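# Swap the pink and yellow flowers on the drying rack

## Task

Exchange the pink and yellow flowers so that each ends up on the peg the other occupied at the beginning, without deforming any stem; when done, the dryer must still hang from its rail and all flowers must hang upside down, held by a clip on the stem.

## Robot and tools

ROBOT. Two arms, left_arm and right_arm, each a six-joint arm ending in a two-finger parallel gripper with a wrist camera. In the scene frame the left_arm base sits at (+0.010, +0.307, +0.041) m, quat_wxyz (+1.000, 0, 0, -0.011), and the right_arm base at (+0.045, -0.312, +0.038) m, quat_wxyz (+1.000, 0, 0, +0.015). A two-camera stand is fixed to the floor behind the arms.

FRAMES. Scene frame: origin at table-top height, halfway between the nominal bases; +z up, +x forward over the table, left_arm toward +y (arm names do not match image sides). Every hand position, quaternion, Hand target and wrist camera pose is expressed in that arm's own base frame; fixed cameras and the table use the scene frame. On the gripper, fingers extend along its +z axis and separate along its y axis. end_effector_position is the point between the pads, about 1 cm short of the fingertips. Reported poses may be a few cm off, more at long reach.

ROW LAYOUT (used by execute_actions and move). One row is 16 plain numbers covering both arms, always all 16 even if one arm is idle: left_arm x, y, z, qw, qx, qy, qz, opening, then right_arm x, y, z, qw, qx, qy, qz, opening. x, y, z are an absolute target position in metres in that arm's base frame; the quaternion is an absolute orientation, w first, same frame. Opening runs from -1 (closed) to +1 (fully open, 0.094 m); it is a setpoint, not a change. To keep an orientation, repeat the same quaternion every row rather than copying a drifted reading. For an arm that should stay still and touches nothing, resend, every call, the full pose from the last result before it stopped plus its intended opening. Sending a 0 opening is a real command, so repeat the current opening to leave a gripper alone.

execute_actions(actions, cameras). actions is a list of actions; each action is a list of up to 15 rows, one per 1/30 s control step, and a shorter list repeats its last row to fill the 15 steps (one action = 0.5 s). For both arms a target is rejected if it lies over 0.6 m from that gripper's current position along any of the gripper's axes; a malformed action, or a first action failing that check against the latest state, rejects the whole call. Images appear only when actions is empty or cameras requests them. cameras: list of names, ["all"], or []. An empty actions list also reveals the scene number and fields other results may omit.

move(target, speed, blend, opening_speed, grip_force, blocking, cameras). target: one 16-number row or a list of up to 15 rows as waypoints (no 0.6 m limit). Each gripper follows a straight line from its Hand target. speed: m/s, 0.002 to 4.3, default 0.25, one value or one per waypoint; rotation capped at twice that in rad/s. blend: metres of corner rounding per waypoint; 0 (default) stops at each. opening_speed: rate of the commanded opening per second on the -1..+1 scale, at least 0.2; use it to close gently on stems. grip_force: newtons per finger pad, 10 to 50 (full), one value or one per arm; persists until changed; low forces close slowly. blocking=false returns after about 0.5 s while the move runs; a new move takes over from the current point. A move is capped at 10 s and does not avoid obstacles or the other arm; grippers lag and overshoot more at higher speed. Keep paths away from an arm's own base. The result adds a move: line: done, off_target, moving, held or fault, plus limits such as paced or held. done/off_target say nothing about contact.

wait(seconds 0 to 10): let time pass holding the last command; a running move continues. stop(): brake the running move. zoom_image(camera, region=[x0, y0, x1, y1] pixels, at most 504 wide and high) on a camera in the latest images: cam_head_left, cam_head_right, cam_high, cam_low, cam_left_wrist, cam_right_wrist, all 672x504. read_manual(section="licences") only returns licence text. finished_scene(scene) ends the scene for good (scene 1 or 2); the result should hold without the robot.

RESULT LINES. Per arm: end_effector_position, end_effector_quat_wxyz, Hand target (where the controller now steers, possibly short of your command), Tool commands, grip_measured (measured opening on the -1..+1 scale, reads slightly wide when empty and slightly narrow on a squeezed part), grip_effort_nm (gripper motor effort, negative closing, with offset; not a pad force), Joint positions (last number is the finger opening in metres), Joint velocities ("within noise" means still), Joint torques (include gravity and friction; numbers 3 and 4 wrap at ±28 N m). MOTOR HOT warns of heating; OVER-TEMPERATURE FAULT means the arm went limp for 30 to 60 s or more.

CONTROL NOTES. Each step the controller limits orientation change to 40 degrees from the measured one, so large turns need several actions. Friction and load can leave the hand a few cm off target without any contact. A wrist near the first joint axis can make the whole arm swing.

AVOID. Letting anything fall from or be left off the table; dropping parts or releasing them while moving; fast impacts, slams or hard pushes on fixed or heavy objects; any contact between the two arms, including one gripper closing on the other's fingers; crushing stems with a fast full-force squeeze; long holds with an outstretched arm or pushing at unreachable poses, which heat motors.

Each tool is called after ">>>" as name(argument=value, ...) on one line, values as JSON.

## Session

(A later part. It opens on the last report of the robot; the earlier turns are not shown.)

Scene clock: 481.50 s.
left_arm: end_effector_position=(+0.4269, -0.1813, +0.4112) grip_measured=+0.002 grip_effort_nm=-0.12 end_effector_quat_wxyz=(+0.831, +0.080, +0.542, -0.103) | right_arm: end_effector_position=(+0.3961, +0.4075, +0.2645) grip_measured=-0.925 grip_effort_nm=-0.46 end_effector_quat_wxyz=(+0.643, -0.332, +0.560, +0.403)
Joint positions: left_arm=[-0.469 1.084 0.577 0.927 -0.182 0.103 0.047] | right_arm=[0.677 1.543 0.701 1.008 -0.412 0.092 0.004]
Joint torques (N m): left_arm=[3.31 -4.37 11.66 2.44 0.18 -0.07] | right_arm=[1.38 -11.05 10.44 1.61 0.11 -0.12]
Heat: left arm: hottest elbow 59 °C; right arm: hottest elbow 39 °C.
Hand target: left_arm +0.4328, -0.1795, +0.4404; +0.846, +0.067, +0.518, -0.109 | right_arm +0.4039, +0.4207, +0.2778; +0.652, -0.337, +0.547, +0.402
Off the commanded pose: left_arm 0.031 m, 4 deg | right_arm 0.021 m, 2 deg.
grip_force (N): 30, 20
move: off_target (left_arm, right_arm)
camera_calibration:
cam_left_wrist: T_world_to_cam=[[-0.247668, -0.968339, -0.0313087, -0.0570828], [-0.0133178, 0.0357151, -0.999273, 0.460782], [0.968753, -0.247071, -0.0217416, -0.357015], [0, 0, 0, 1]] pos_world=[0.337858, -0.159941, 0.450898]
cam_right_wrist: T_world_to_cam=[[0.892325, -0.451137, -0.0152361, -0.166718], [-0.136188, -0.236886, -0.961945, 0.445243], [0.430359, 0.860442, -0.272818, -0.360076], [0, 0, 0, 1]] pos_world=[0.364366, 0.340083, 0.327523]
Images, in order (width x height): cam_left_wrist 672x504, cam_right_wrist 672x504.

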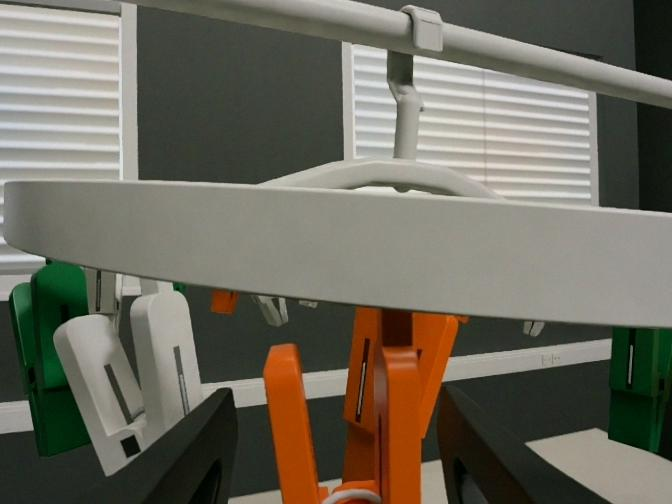

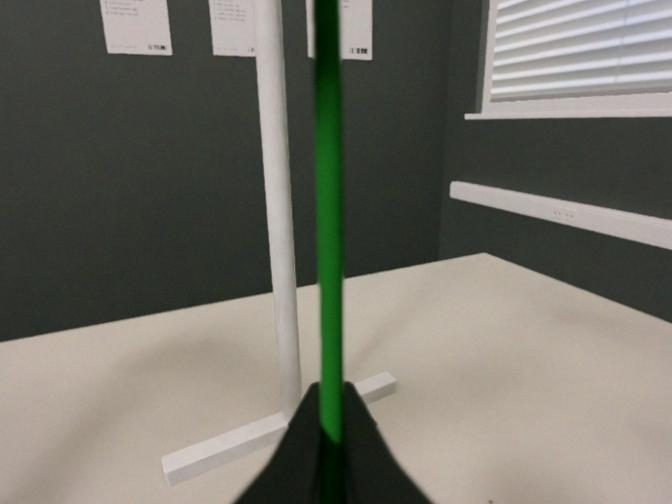

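>>> move(target=[0.4346, -0.1802, 0.441, 0.8456, 0.0668, 0.5182, -0.1091, -0.5, 0.4048, 0.4216, 0.2777, 0.6521, -0.3373, 0.5472, 0.4019, -1], speed=0.05, grip_force=[50, 20], opening_speed=0.3, cameras=["cam_left_wrist", "cam_right_wrist", "cam_low"])

Scene clock: 487.50 s.
left_arm: end_effector_position=(+0.4269, -0.1813, +0.4112) grip_measured=-0.498 grip_effort_nm=-0.12 end_effector_quat_wxyz=(+0.831, +0.080, +0.542, -0.103) | right_arm: end_effector_position=(+0.3960, +0.4076, +0.2645) grip_measured=-0.926 grip_effort_nm=-0.48 end_effector_quat_wxyz=(+0.643, -0.332, +0.560, +0.403)
Joint positions: left_arm=[-0.469 1.084 0.577 0.927 -0.182 0.103 0.024] | right_arm=[0.678 1.543 0.701 1.008 -0.412 0.092 0.003]
Joint torques (N m): left_arm=[3.31 -4.37 11.64 2.43 0.17 -0.07] | right_arm=[1.38 -10.99 10.41 1.55 0.1 -0.12]
Heat: left arm: hottest elbow 59 °C; right arm: hottest elbow 40 °C.
Hand target: left_arm +0.4328, -0.1795, +0.4404; +0.846, +0.067, +0.518, -0.109 | right_arm +0.4039, +0.4207, +0.2778; +0.652, -0.337, +0.547, +0.402
Off the commanded pose: left_arm 0.031 m, 4 deg | right_arm 0.021 m, 2 deg.
grip_force (N): 50, 20
move: off_target (left_arm, right_arm)
camera_calibration:
cam_left_wrist: T_world_to_cam=[[-0.247668, -0.968339, -0.0313087, -0.0570828], [-0.0133178, 0.0357151, -0.999273, 0.460782], [0.968753, -0.247071, -0.0217416, -0.357015], [0, 0, 0, 1]] pos_world=[0.337858, -0.159941, 0.450898]
cam_right_wrist: T_world_to_cam=[[0.892491, -0.450807, -0.0152495, -0.166618], [-0.136107, -0.23692, -0.961948, 0.445246], [0.43004, 0.860605, -0.272808, -0.360105], [0, 0, 0, 1]] pos_world=[0.364166, 0.340284, 0.327523]
Images, in order (width x height): cam_low 672x504, cam_left_wrist 672x504, cam_right_wrist 672x504.

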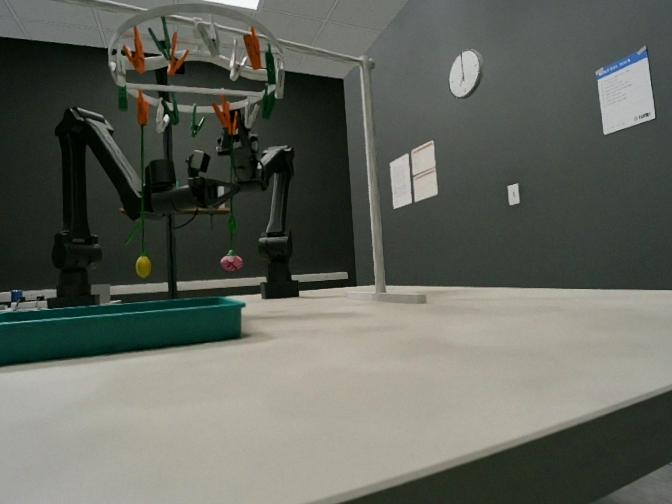

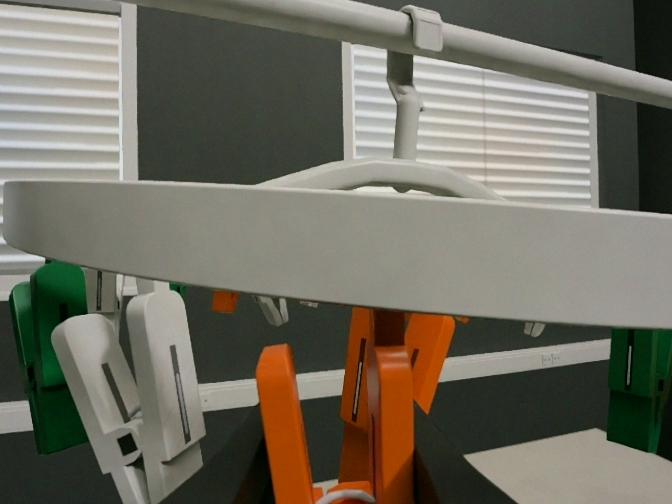

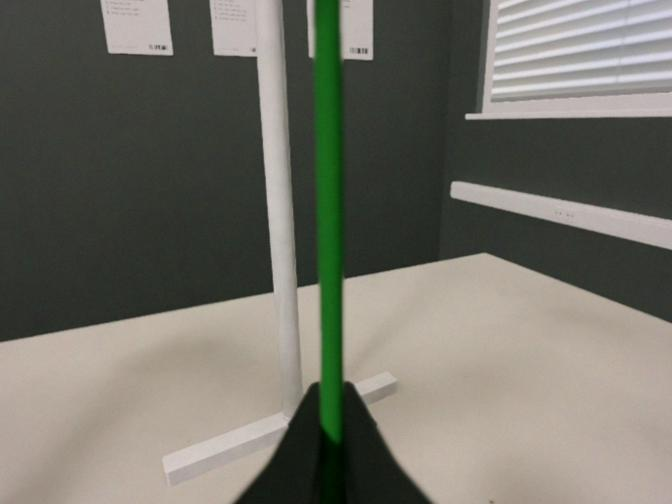

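>>> move(target=[0.4346, -0.1802, 0.441, 0.8456, 0.0668, 0.5182, -0.1091, -0.75, 0.4048, 0.4216, 0.2777, 0.6521, -0.3373, 0.5472, 0.4019, -1], speed=0.05, opening_speed=0.25, cameras=["cam_left_wrist", "cam_right_wrist", "cam_low"])

>>> zoom_image(camera="cam_low", region=[190, 80, 290, 220])

Scene clock: 492.73 s.
left_arm: end_effector_position=(+0.4270, -0.1816, +0.4125) grip_measured=-0.618 grip_effort_nm=-1.04 end_effector_quat_wxyz=(+0.831, +0.080, +0.541, -0.104) | right_arm: end_effector_position=(+0.3960, +0.4077, +0.2643) grip_measured=-0.926 grip_effort_nm=-0.48 end_effector_quat_wxyz=(+0.643, -0.332, +0.561, +0.403)
Joint positions: left_arm=[-0.469 1.084 0.579 0.927 -0.181 0.103 0.018] | right_arm=[0.678 1.543 0.701 1.008 -0.412 0.092 0.003]
Joint torques (N m): left_arm=[3.31 -4.37 11.52 2.44 0.14 -0.07] | right_arm=[1.32 -10.93 10.44 1.62 0.1 -0.12]
Heat: left arm: hottest elbow 59 °C; right arm: hottest elbow 41 °C.
Hand target: left_arm +0.4329, -0.1796, +0.4405; +0.846, +0.067, +0.518, -0.109 | right_arm +0.4040, +0.4207, +0.2777; +0.652, -0.337, +0.547, +0.402
Off the commanded pose: left_arm 0.030 m, 3 deg | right_arm 0.021 m, 2 deg.
grip_force (N): 50, 20
move: off_target (left_arm, right_arm)
camera_calibration:
cam_left_wrist: T_world_to_cam=[[-0.248606, -0.968099, -0.0312877, -0.0568698], [-0.0109634, 0.0351122, -0.999323, 0.461016], [0.968543, -0.248095, -0.0193428, -0.358315], [0, 0, 0, 1]] pos_world=[0.33796, -0.160139, 0.451994]
cam_right_wrist: T_world_to_cam=[[0.89249, -0.450805, -0.0153878, -0.166665], [-0.136365, -0.23714, -0.961857, 0.445206], [0.429961, 0.860546, -0.273119, -0.360052], [0, 0, 0, 1]] pos_world=[0.364266, 0.340284, 0.327323]
Images, in order (width x height): cam_low 672x504, cam_left_wrist 672x504, cam_right_wrist 672x504.

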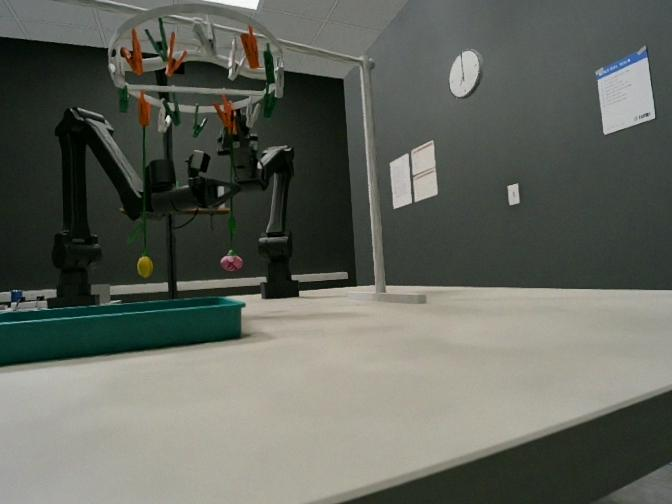

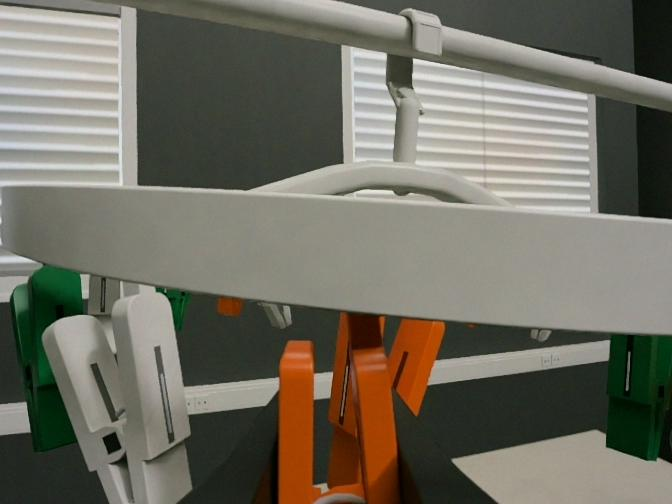

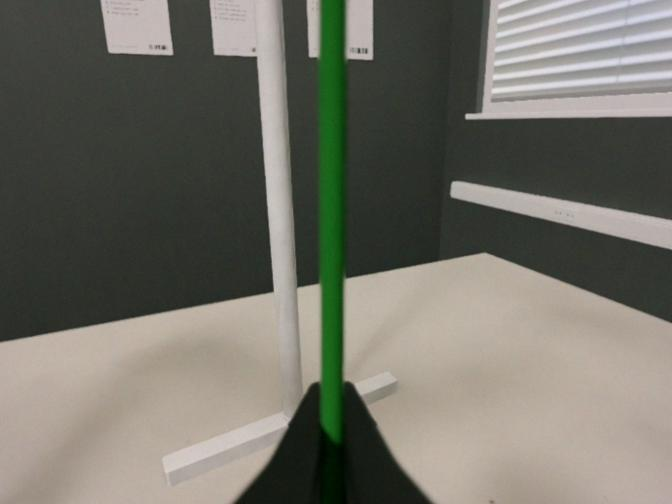

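Scaled by 3.600 from the camera's 672x504 image, which has a finer 960x720 frame.

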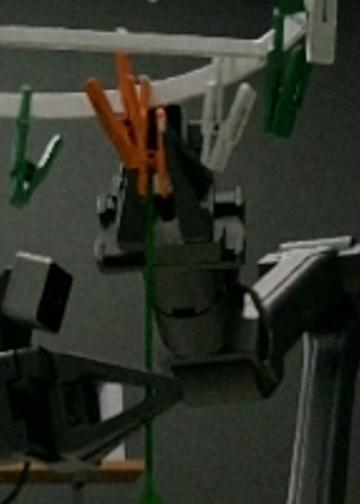

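>>> move(target=[0.4346, -0.1802, 0.441, 0.8456, 0.0668, 0.5182, -0.1091, -0.75, 0.4048, 0.4216, 0.2427, 0.6521, -0.3373, 0.5472, 0.4019, -1], speed=0.04, cameras=["cam_left_wrist", "cam_right_wrist", "cam_low"])

>>> zoom_image(camera="cam_low", region=[190, 80, 290, 220])

Scene clock: 501.17 s.
left_arm: end_effector_position=(+0.4270, -0.1816, +0.4125) grip_measured=-0.619 grip_effort_nm=-1.06 end_effector_quat_wxyz=(+0.831, +0.080, +0.541, -0.104) | right_arm: end_effector_position=(+0.4018, +0.4123, +0.2351) grip_measured=-0.926 grip_effort_nm=-0.48 end_effector_quat_wxyz=(+0.642, -0.332, +0.562, +0.403)
Joint positions: left_arm=[-0.469 1.084 0.579 0.927 -0.181 0.103 0.018] | right_arm=[0.678 1.634 0.701 1.095 -0.412 0.092 0.003]
Joint torques (N m): left_arm=[3.31 -4.37 11.52 2.44 0.14 -0.07] | right_arm=[1.38 -11.93 8.06 2.63 0.11 -0.11]
Heat: left arm: hottest elbow 61 °C; right arm: hottest elbow 42 °C.
Hand target: left_arm +0.4329, -0.1796, +0.4405; +0.846, +0.067, +0.518, -0.109 | right_arm +0.4045, +0.4213, +0.2427; +0.652, -0.337, +0.547, +0.402
Off the commanded pose: left_arm 0.030 m, 3 deg | right_arm 0.012 m, 2 deg.
grip_force (N): 50, 20
move: off_target (left_arm, right_arm)
camera_calibration:
cam_left_wrist: T_world_to_cam=[[-0.248606, -0.968099, -0.0312877, -0.0568698], [-0.0109634, 0.0351122, -0.999323, 0.461016], [0.968543, -0.248095, -0.0193428, -0.358315], [0, 0, 0, 1]] pos_world=[0.33796, -0.160139, 0.451994]
cam_right_wrist: T_world_to_cam=[[0.892481, -0.450779, -0.0166069, -0.169945], [-0.138608, -0.239019, -0.961071, 0.42051], [0.429261, 0.86004, -0.275802, -0.37345], [0, 0, 0, 1]] pos_world=[0.370266, 0.345084, 0.29832]
Images, in order (width x height): cam_low 672x504, cam_left_wrist 672x504, cam_right_wrist 672x504.

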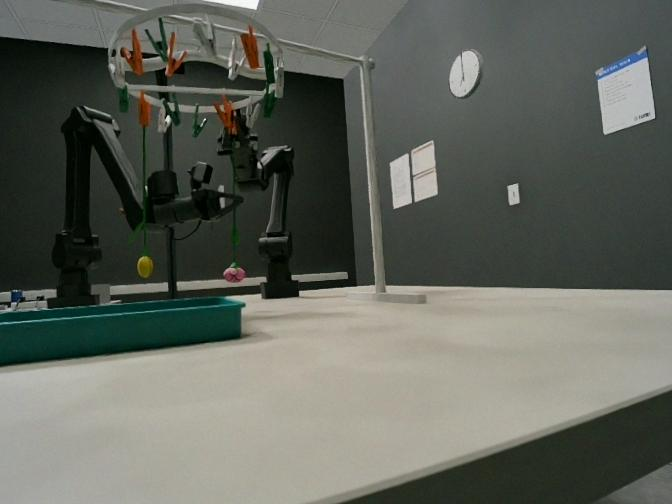

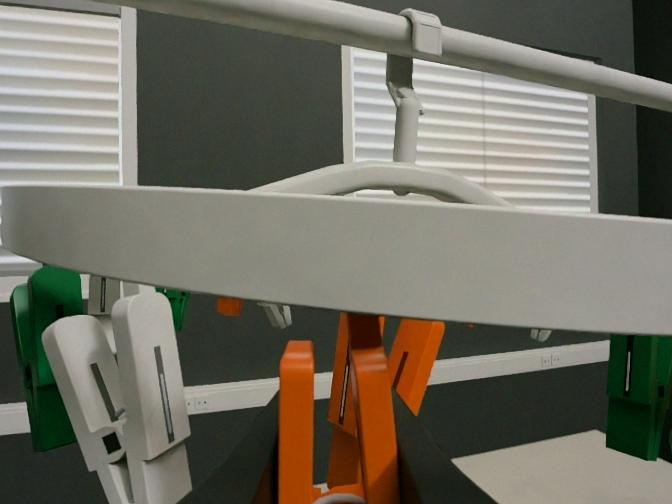

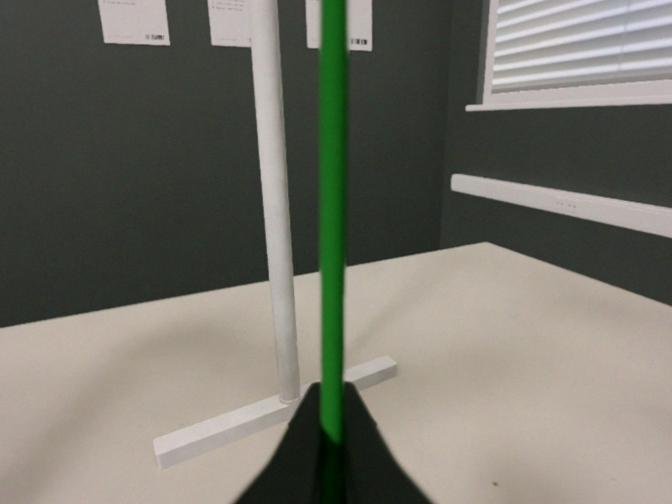

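Scaled by 3.600 from the camera's 672x504 image, which has a finer 960x720 frame.

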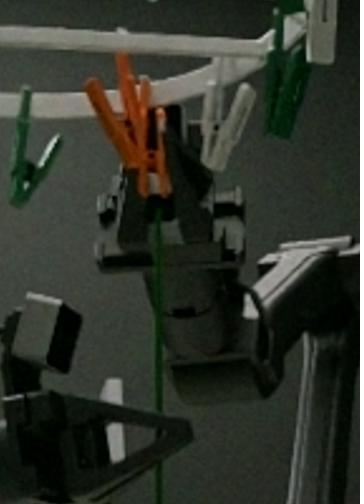

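>>> move(target=[[0.4346, -0.1802, 0.441, 0.8456, 0.0668, 0.5182, -0.1091, 0.1, 0.4038, 0.4200, 0.2000, 0.6521, -0.3373, 0.5472, 0.4019, -1]], speed=0.06, opening_speed=0.3, cameras=["cam_left_wrist", "cam_right_wrist", "cam_low"])

Scene clock: 513.13 s.
left_arm: end_effector_position=(+0.4271, -0.1814, +0.4125) grip_measured=+0.098 grip_effort_nm=0.05 end_effector_quat_wxyz=(+0.831, +0.080, +0.541, -0.104) | right_arm: end_effector_position=(+0.4055, +0.4153, +0.2028) grip_measured=-0.926 grip_effort_nm=-0.48 end_effector_quat_wxyz=(+0.649, -0.331, +0.553, +0.404)
Joint positions: left_arm=[-0.468 1.084 0.579 0.927 -0.181 0.102 0.052] | right_arm=[0.678 1.75 0.701 1.233 -0.412 0.092 0.003]
Joint torques (N m): left_arm=[3.25 -4.37 11.55 2.43 0.14 -0.05] | right_arm=[1.2 -13.16 5.7 2.61 0.05 -0.11]
Heat: left arm: hottest elbow 62 °C; right arm: hottest elbow 41 °C.
Hand target: left_arm +0.4329, -0.1796, +0.4405; +0.846, +0.067, +0.518, -0.109 | right_arm +0.4038, +0.4199, +0.2000; +0.652, -0.337, +0.547, +0.402
Off the commanded pose: left_arm 0.030 m, 3 deg | right_arm 0.006 m, 1 deg.
grip_force (N): 50, 20
move: off_target (left_arm)
camera_calibration:
cam_left_wrist: T_world_to_cam=[[-0.248698, -0.968112, -0.0301449, -0.0570428], [-0.0112506, 0.034008, -0.999358, 0.460944], [0.968516, -0.248199, -0.0193496, -0.358342], [0, 0, 0, 1]] pos_world=[0.338059, -0.15984, 0.451995]
cam_right_wrist: T_world_to_cam=[[0.892654, -0.450681, -0.00747216, -0.174393], [-0.12201, -0.225638, -0.966541, 0.379524], [0.433915, 0.863698, -0.256405, -0.393822], [0, 0, 0, 1]] pos_world=[0.372864, 0.347182, 0.264544]
Images, in order (width x height): cam_low 672x504, cam_left_wrist 672x504, cam_right_wrist 672x504.

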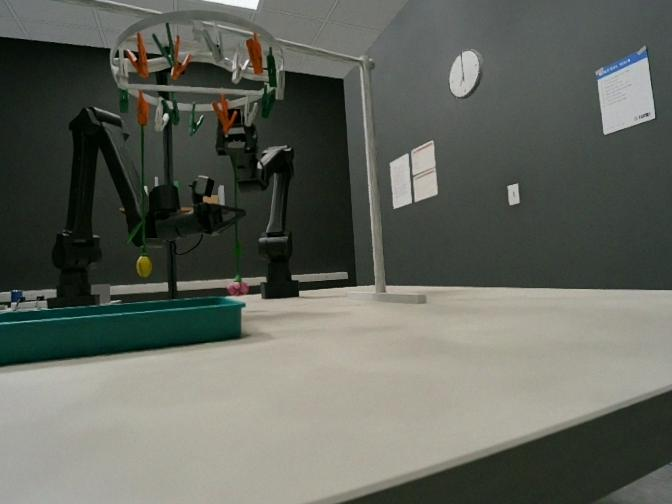

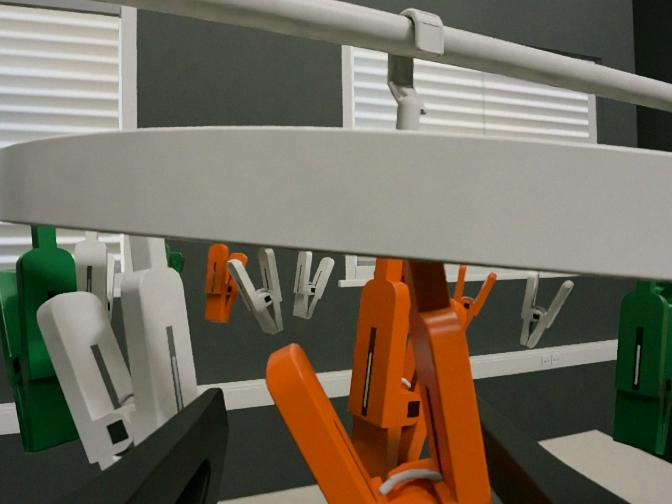

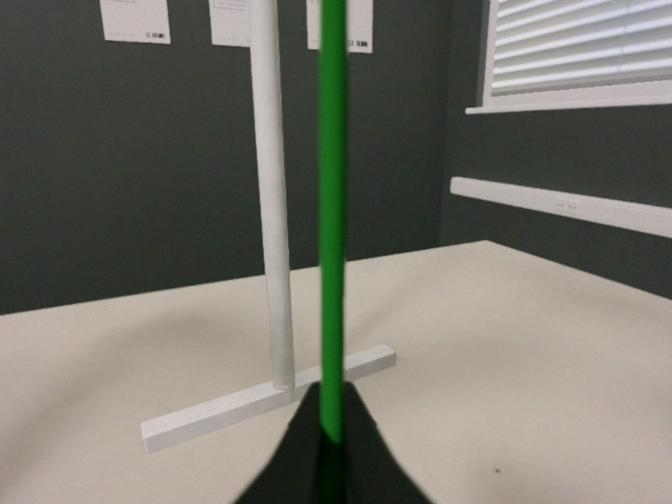

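>>> move(target=[[0.3445, -0.168, 0.408, 0.8456, 0.0668, 0.5182, -0.1091, 0.1, 0.3231, 0.2624, 0.192, 0.4848, -0.2117, 0.8398, 0.1222, -1], [0.3445, -0.168, 0.408, 0.8456, 0.0668, 0.5182, -0.1091, 0.1, 0.3636, 0.2812, 0.102, 0.0861, -0.1584, 0.9835, 0.0139, -1]], speed=0.2, blend=[0.03, 0], cameras=["all"])

Scene clock: 527.37 s.
left_arm: end_effector_position=(+0.3499, -0.1672, +0.4007) grip_measured=+0.098 grip_effort_nm=0.05 end_effector_quat_wxyz=(+0.840, +0.067, +0.528, -0.107) | right_arm: end_effector_position=(+0.3460, +0.2718, +0.0892) grip_measured=-0.926 grip_effort_nm=-0.48 end_effector_quat_wxyz=(+0.074, -0.172, +0.982, +0.006)
Joint positions: left_arm=[-0.572 0.865 0.401 0.932 -0.286 0.141 0.052] | right_arm=[0.692 1.515 1.03 -0.951 0.064 0.341 0.003]
Joint torques (N m): left_arm=[1.79 -3.31 8.12 2.21 0.01 0.18] | right_arm=[-0.03 -11.99 11.18 0.29 -0.02 0.18]
Heat: left arm: hottest elbow 60 °C; right arm: hottest elbow 40 °C.
Hand target: left_arm +0.3446, -0.1680, +0.4079; +0.846, +0.067, +0.518, -0.109 | right_arm +0.3629, +0.2806, +0.1022; +0.086, -0.159, +0.983, +0.014
Off the commanded pose: left_arm 0.009 m, 1 deg | right_arm 0.024 m, 2 deg.
grip_force (N): 50, 20
move: off_target (right_arm)
camera_calibration:
cam_left_wrist: T_world_to_cam=[[-0.240451, -0.970616, -0.00932544, -0.0744904], [0.0155657, 0.00575034, -0.999862, 0.433989], [0.970536, -0.240563, 0.0137256, -0.292984], [0, 0, 0, 1]] pos_world=[0.259685, -0.145278, 0.437256]
cam_right_wrist: T_world_to_cam=[[0.347807, -0.937514, 0.00983845, 0.132476], [-0.902063, -0.331758, 0.276078, 0.41794], [-0.255563, -0.104897, -0.961085, 0.291554], [0, 0, 0, 1]] pos_world=[0.405443, 0.293436, 0.163521]

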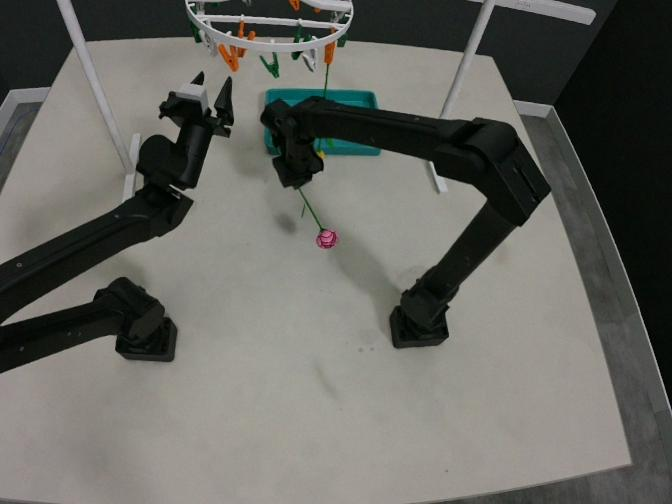

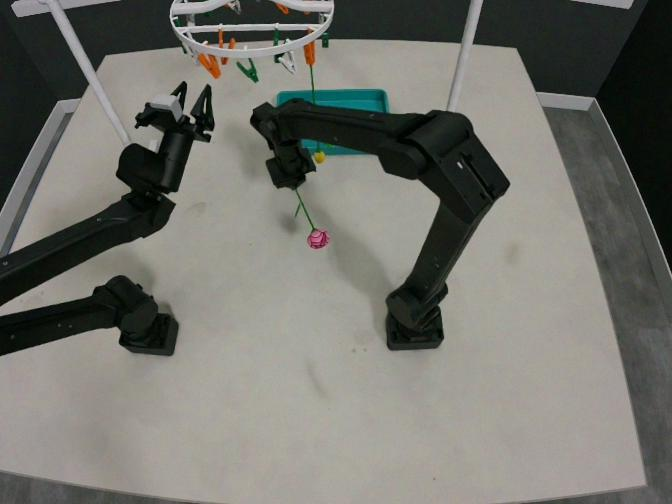

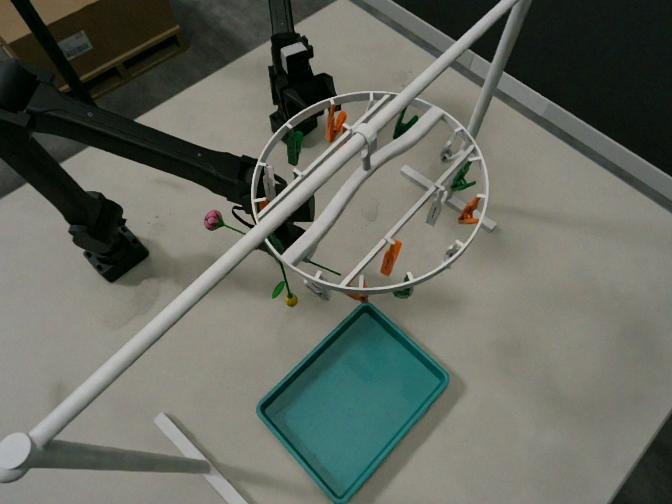

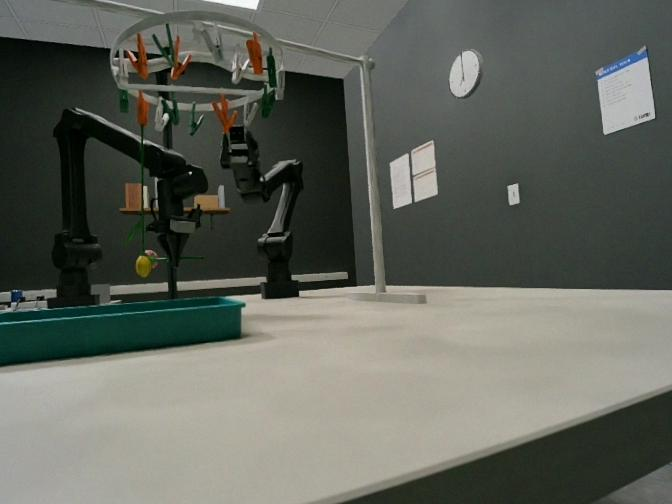

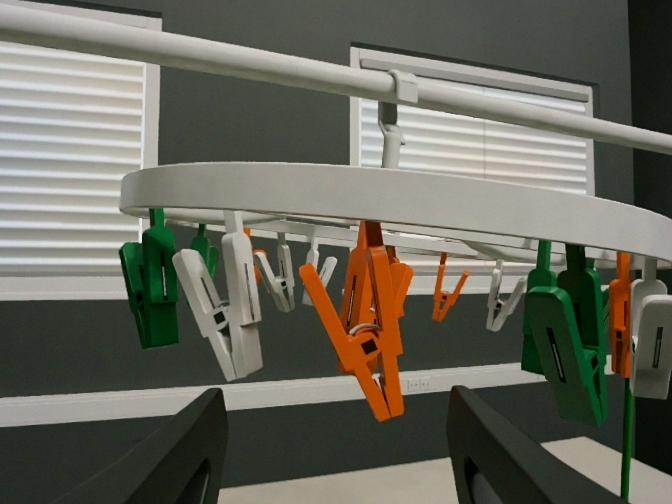

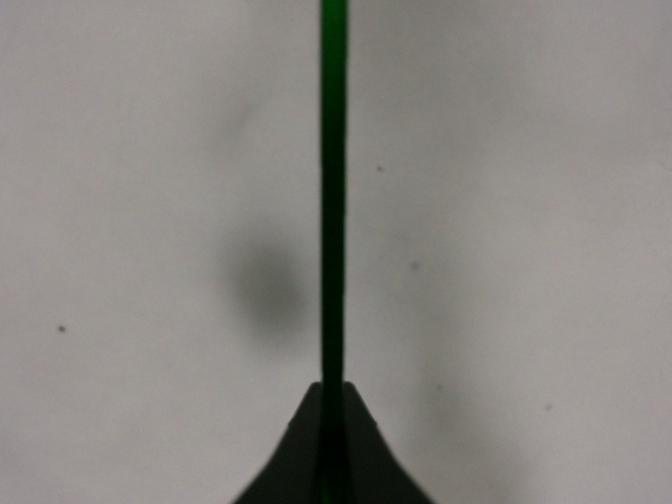

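>>> move(target=[0.3445, -0.168, 0.408, 0.8456, 0.0668, 0.5182, -0.1091, 0.1, 0.3636, 0.2812, 0.010, -0.0345, -0.1589, 0.9867, -0.0056, -1], speed=0.1, cameras=["cam_low", "cam_right_wrist", "cam_head_left", "cam_high"])

>>> zoom_image(camera="cam_low", region=[100, 180, 260, 310])

Scene clock: 536.17 s.
left_arm: end_effector_position=(+0.3499, -0.1672, +0.4007) grip_measured=+0.098 grip_effort_nm=0.05 end_effector_quat_wxyz=(+0.840, +0.067, +0.528, -0.107) | right_arm: end_effector_position=(+0.3471, +0.2737, +0.0041) grip_measured=-0.926 grip_effort_nm=-0.48 end_effector_quat_wxyz=(-0.043, -0.159, +0.986, -0.012)
Joint positions: left_arm=[-0.572 0.865 0.401 0.932 -0.286 0.141 0.052] | right_arm=[0.661 1.771 1.102 -0.988 -0.02 0.341 0.003]
Joint torques (N m): left_arm=[1.79 -3.25 8.1 2.22 0.01 0.18] | right_arm=[-0.32 -15.03 9.46 -0.14 -0.09 -0.07]
Heat: left arm: hottest elbow 57 °C; right arm: hottest elbow 40 °C.
Hand target: left_arm +0.3446, -0.1680, +0.4079; +0.846, +0.067, +0.518, -0.109 | right_arm +0.3632, +0.2809, +0.0103; -0.034, -0.159, +0.987, -0.006
Off the commanded pose: left_arm 0.009 m, 1 deg | right_arm 0.019 m, 1 deg.
grip_force (N): 50, 20
move: off_target (right_arm)
camera_calibration:
cam_right_wrist: T_world_to_cam=[[0.321752, -0.946818, 0.00326977, 0.146286], [-0.823798, -0.278241, 0.493902, 0.400408], [-0.466726, -0.161607, -0.869512, 0.298605], [0, 0, 0, 1]] pos_world=[0.422155, 0.298173, 0.0613994]
Images, in order (width x height): cam_head_left 672x504, cam_high 672x504, cam_low 672x504, cam_right_wrist 672x504.

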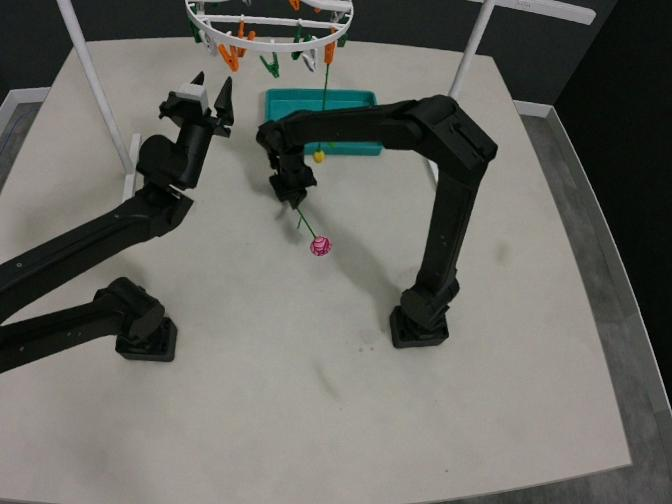

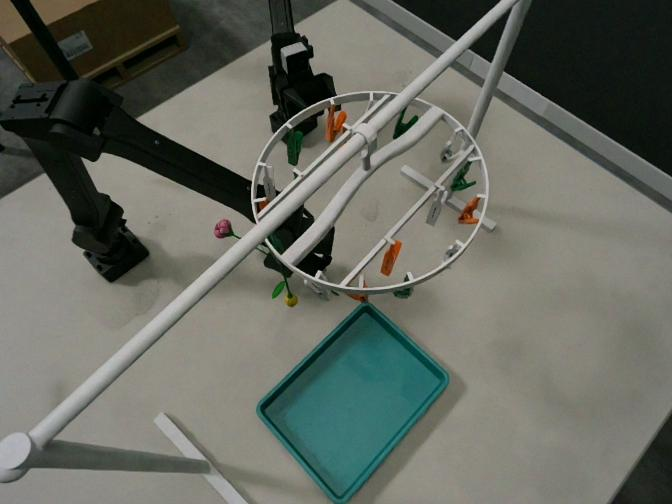

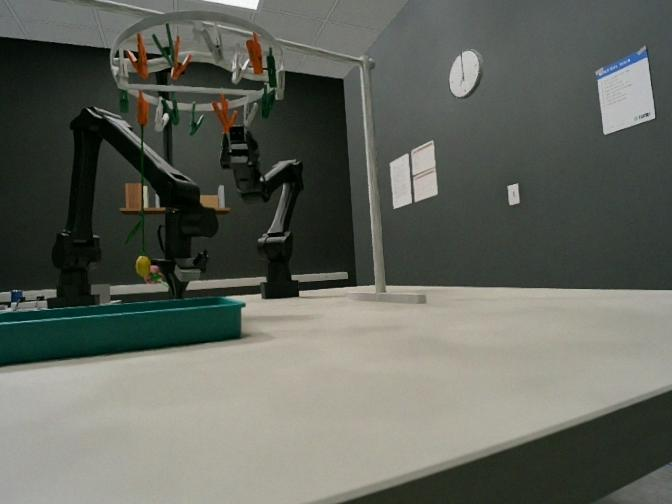

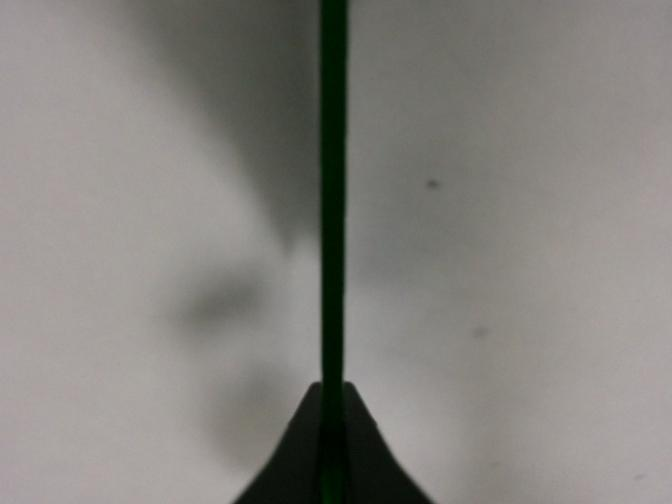

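Scaled by 3.150 from the camera's 672x504 image, which has a finer 960x720 frame.

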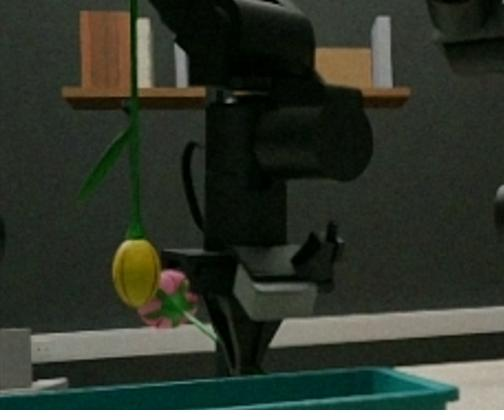

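>>> move(target=[0.3445, -0.168, 0.408, 0.8456, 0.0668, 0.5182, -0.1091, 0.1, 0.3636, 0.2800, -0.007, -0.0215, -0.1590, 0.9870, -0.0035, -1], speed=0.04, cameras=["cam_right_wrist"])

Scene clock: 542.47 s.
left_arm: end_effector_position=(+0.3499, -0.1672, +0.4007) grip_measured=+0.098 grip_effort_nm=0.05 end_effector_quat_wxyz=(+0.840, +0.067, +0.528, -0.107) | right_arm: end_effector_position=(+0.3576, +0.2809, -0.0010) grip_measured=-0.926 grip_effort_nm=-0.48 end_effector_quat_wxyz=(-0.021, -0.159, +0.987, -0.002)
Joint positions: left_arm=[-0.572 0.865 0.401 0.932 -0.286 0.141 0.052] | right_arm=[0.661 1.781 1.102 -0.931 -0.016 0.341 0.003]
Joint torques (N m): left_arm=[1.85 -3.19 8.12 2.19 0.01 0.18] | right_arm=[0.09 -14.92 6.95 0.64 0.09 -0.06]
Heat: left arm: hottest elbow 56 °C; right arm: hottest elbow 40 °C.
Hand target: left_arm +0.3446, -0.1680, +0.4079; +0.846, +0.067, +0.518, -0.109 | right_arm +0.3634, +0.2800, -0.0070; -0.022, -0.159, +0.987, -0.003
Off the commanded pose: left_arm 0.009 m, 1 deg | right_arm 0.009 m, 0 deg.
grip_force (N): 50, 20
move: done
camera_calibration:
cam_right_wrist: T_world_to_cam=[[0.322145, -0.946656, -0.00803085, 0.149642], [-0.842331, -0.290494, 0.453972, 0.423607], [-0.432089, -0.13948, -0.89098, 0.281589], [0, 0, 0, 1]] pos_world=[0.430283, 0.303991, 0.0597856]
Images, in order (width x height): cam_right_wrist 672x504.

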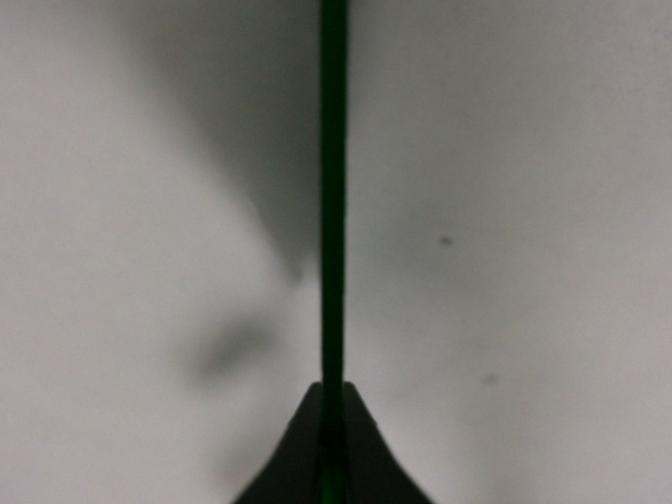

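>>> move(target=[0.3445, -0.168, 0.408, 0.8456, 0.0668, 0.5182, -0.1091, 0.1, 0.3606, 0.2790, -0.021, -0.0215, -0.1590, 0.9870, -0.0035, -1], speed=0.03, cameras=["cam_right_wrist", "cam_high"])

>>> zoom_image(camera="cam_high", region=[190, 180, 360, 310])

Scene clock: 545.57 s.
left_arm: end_effector_position=(+0.3499, -0.1672, +0.4007) grip_measured=+0.098 grip_effort_nm=0.06 end_effector_quat_wxyz=(+0.840, +0.067, +0.528, -0.107) | right_arm: end_effector_position=(+0.3631, +0.2852, -0.0090) grip_measured=-0.926 grip_effort_nm=-0.48 end_effector_quat_wxyz=(-0.012, -0.159, +0.987, +0.002)
Joint positions: left_arm=[-0.572 0.865 0.401 0.932 -0.286 0.141 0.052] | right_arm=[0.661 1.799 1.102 -0.894 -0.016 0.341 0.003]
Joint torques (N m): left_arm=[1.79 -3.19 8.12 2.21 0.01 0.18] | right_arm=[0.09 -15.09 5.42 0.61 0.07 -0.03]
Heat: left arm: hottest elbow 55 °C; right arm: hottest elbow 39 °C.
Hand target: left_arm +0.3446, -0.1680, +0.4079; +0.846, +0.067, +0.518, -0.109 | right_arm +0.3604, +0.2790, -0.0206; -0.021, -0.159, +0.987, -0.003
Off the commanded pose: left_arm 0.009 m, 1 deg | right_arm 0.014 m, 1 deg.
grip_force (N): 50, 20
move: off_target (right_arm)
camera_calibration:
cam_right_wrist: T_world_to_cam=[[0.322269, -0.946535, -0.0145989, 0.151716], [-0.849479, -0.295961, 0.436799, 0.437084], [-0.417766, -0.128365, -0.899441, 0.269035], [0, 0, 0, 1]] pos_world=[0.434794, 0.307499, 0.0532781]
Images, in order (width x height): cam_high 672x504, cam_right_wrist 672x504.

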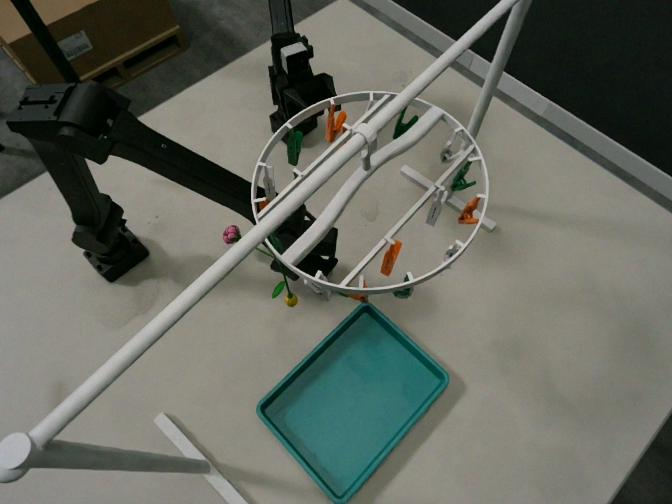

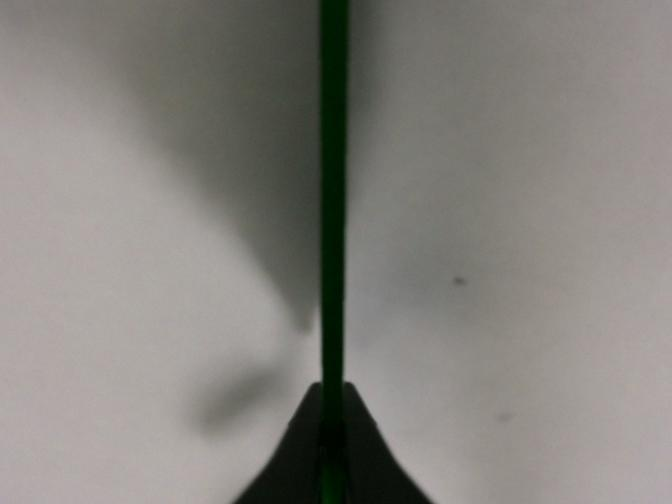

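Scaled by 2.965 from the camera's 672x504 image, which has a finer 960x720 frame.

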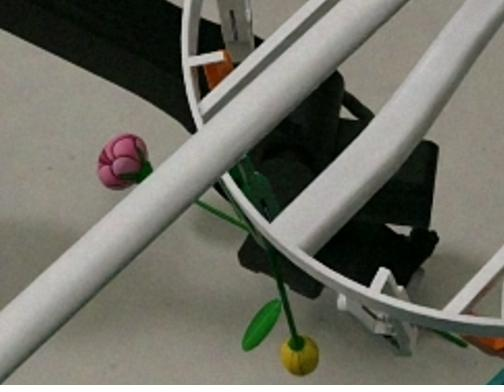

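>>> move(target=[0.3445, -0.168, 0.408, 0.8456, 0.0668, 0.5182, -0.1091, 0.1, 0.3606, 0.2790, -0.0275, -0.0388, -0.1589, 0.9865, -0.0062, -1], speed=0.03, cameras=["cam_right_wrist", "cam_high"])

>>> zoom_image(camera="cam_high", region=[190, 180, 360, 310])

Scene clock: 555.53 s.
left_arm: end_effector_position=(+0.3499, -0.1672, +0.4007) grip_measured=+0.098 grip_effort_nm=0.05 end_effector_quat_wxyz=(+0.840, +0.067, +0.528, -0.107) | right_arm: end_effector_position=(+0.3586, +0.2827, -0.0197) grip_measured=-0.926 grip_effort_nm=-0.48 end_effector_quat_wxyz=(-0.027, -0.158, +0.987, -0.002)
Joint positions: left_arm=[-0.572 0.865 0.401 0.932 -0.286 0.141 0.052] | right_arm=[0.66 1.824 1.102 -0.899 -0.023 0.341 0.003]
Joint torques (N m): left_arm=[1.85 -3.19 8.12 2.21 0.01 0.17] | right_arm=[-0.38 -14.8 6.82 -0.17 -0.11 -0.07]
Heat: left arm: hottest elbow 53 °C; right arm: hottest elbow 38 °C.
Hand target: left_arm +0.3446, -0.1680, +0.4079; +0.846, +0.067, +0.518, -0.109 | right_arm +0.3604, +0.2790, -0.0274; -0.039, -0.159, +0.987, -0.006
Off the commanded pose: left_arm 0.009 m, 1 deg | right_arm 0.009 m, 1 deg.
grip_force (N): 50, 20
move: done
camera_calibration:
cam_right_wrist: T_world_to_cam=[[0.321015, -0.947008, -0.0111791, 0.151332], [-0.836979, -0.289202, 0.464574, 0.431403], [-0.443188, -0.139779, -0.885464, 0.269812], [0, 0, 0, 1]] pos_world=[0.432073, 0.30579, 0.0401819]
Images, in order (width x height): cam_high 672x504, cam_right_wrist 672x504.

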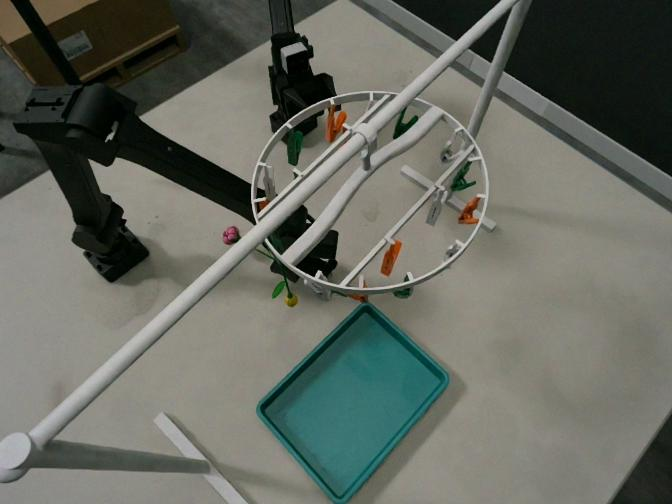

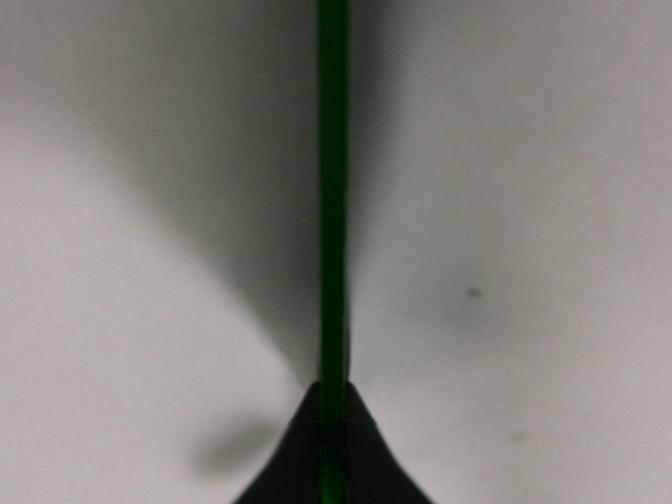

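Scaled by 2.965 from the camera's 672x504 image, which has a finer 960x720 frame.

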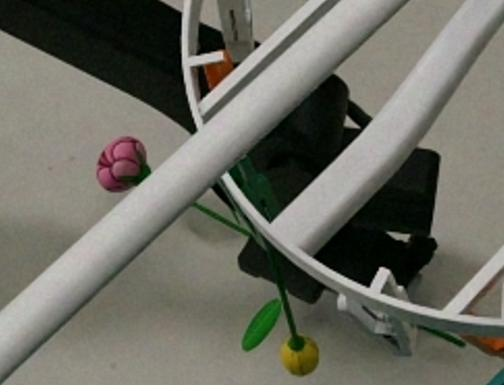

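>>> move(target=[0.3445, -0.168, 0.408, 0.8456, 0.0668, 0.5182, -0.1091, 0.1, 0.3606, 0.2790, -0.0275, -0.0388, -0.1589, 0.9865, -0.0062, -0.6], speed=0.03, opening_speed=0.3, cameras=["cam_right_wrist", "cam_high"])

Scene clock: 559.90 s.
left_arm: end_effector_position=(+0.3499, -0.1672, +0.4007) grip_measured=+0.098 grip_effort_nm=0.05 end_effector_quat_wxyz=(+0.840, +0.067, +0.528, -0.107) | right_arm: end_effector_position=(+0.3575, +0.2820, -0.0217) grip_measured=-0.602 grip_effort_nm=0.08 end_effector_quat_wxyz=(-0.031, -0.158, +0.987, -0.003)
Joint positions: left_arm=[-0.572 0.865 0.401 0.932 -0.286 0.141 0.052] | right_arm=[0.66 1.828 1.102 -0.902 -0.024 0.341 0.019]
Joint torques (N m): left_arm=[1.85 -3.19 8.12 2.21 0.01 0.18] | right_arm=[-0.09 -15.38 6.74 -0.14 -0.09 -0.07]
Heat: left arm: hottest elbow 52 °C; right arm: hottest elbow 38 °C.
Hand target: left_arm +0.3446, -0.1680, +0.4079; +0.846, +0.067, +0.518, -0.109 | right_arm +0.3604, +0.2790, -0.0275; -0.039, -0.159, +0.986, -0.006
Off the commanded pose: left_arm 0.009 m, 1 deg | right_arm 0.007 m, 1 deg.
grip_force (N): 50, 20
move: done
camera_calibration:
cam_right_wrist: T_world_to_cam=[[0.320873, -0.947075, -0.0094871, 0.151105], [-0.834108, -0.287316, 0.470865, 0.429694], [-0.44867, -0.143174, -0.882154, 0.270449], [0, 0, 0, 1]] pos_world=[0.431268, 0.305287, 0.0376839]
Images, in order (width x height): cam_high 672x504, cam_right_wrist 672x504.

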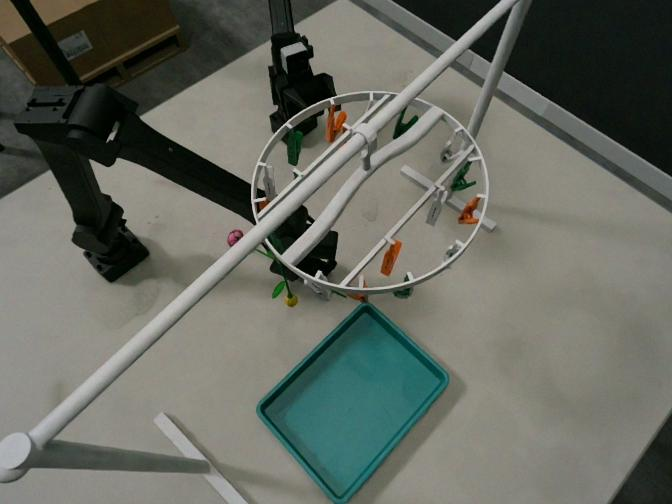

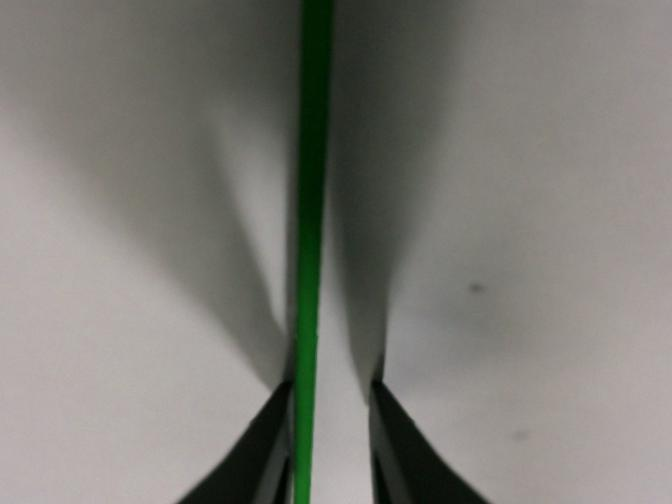

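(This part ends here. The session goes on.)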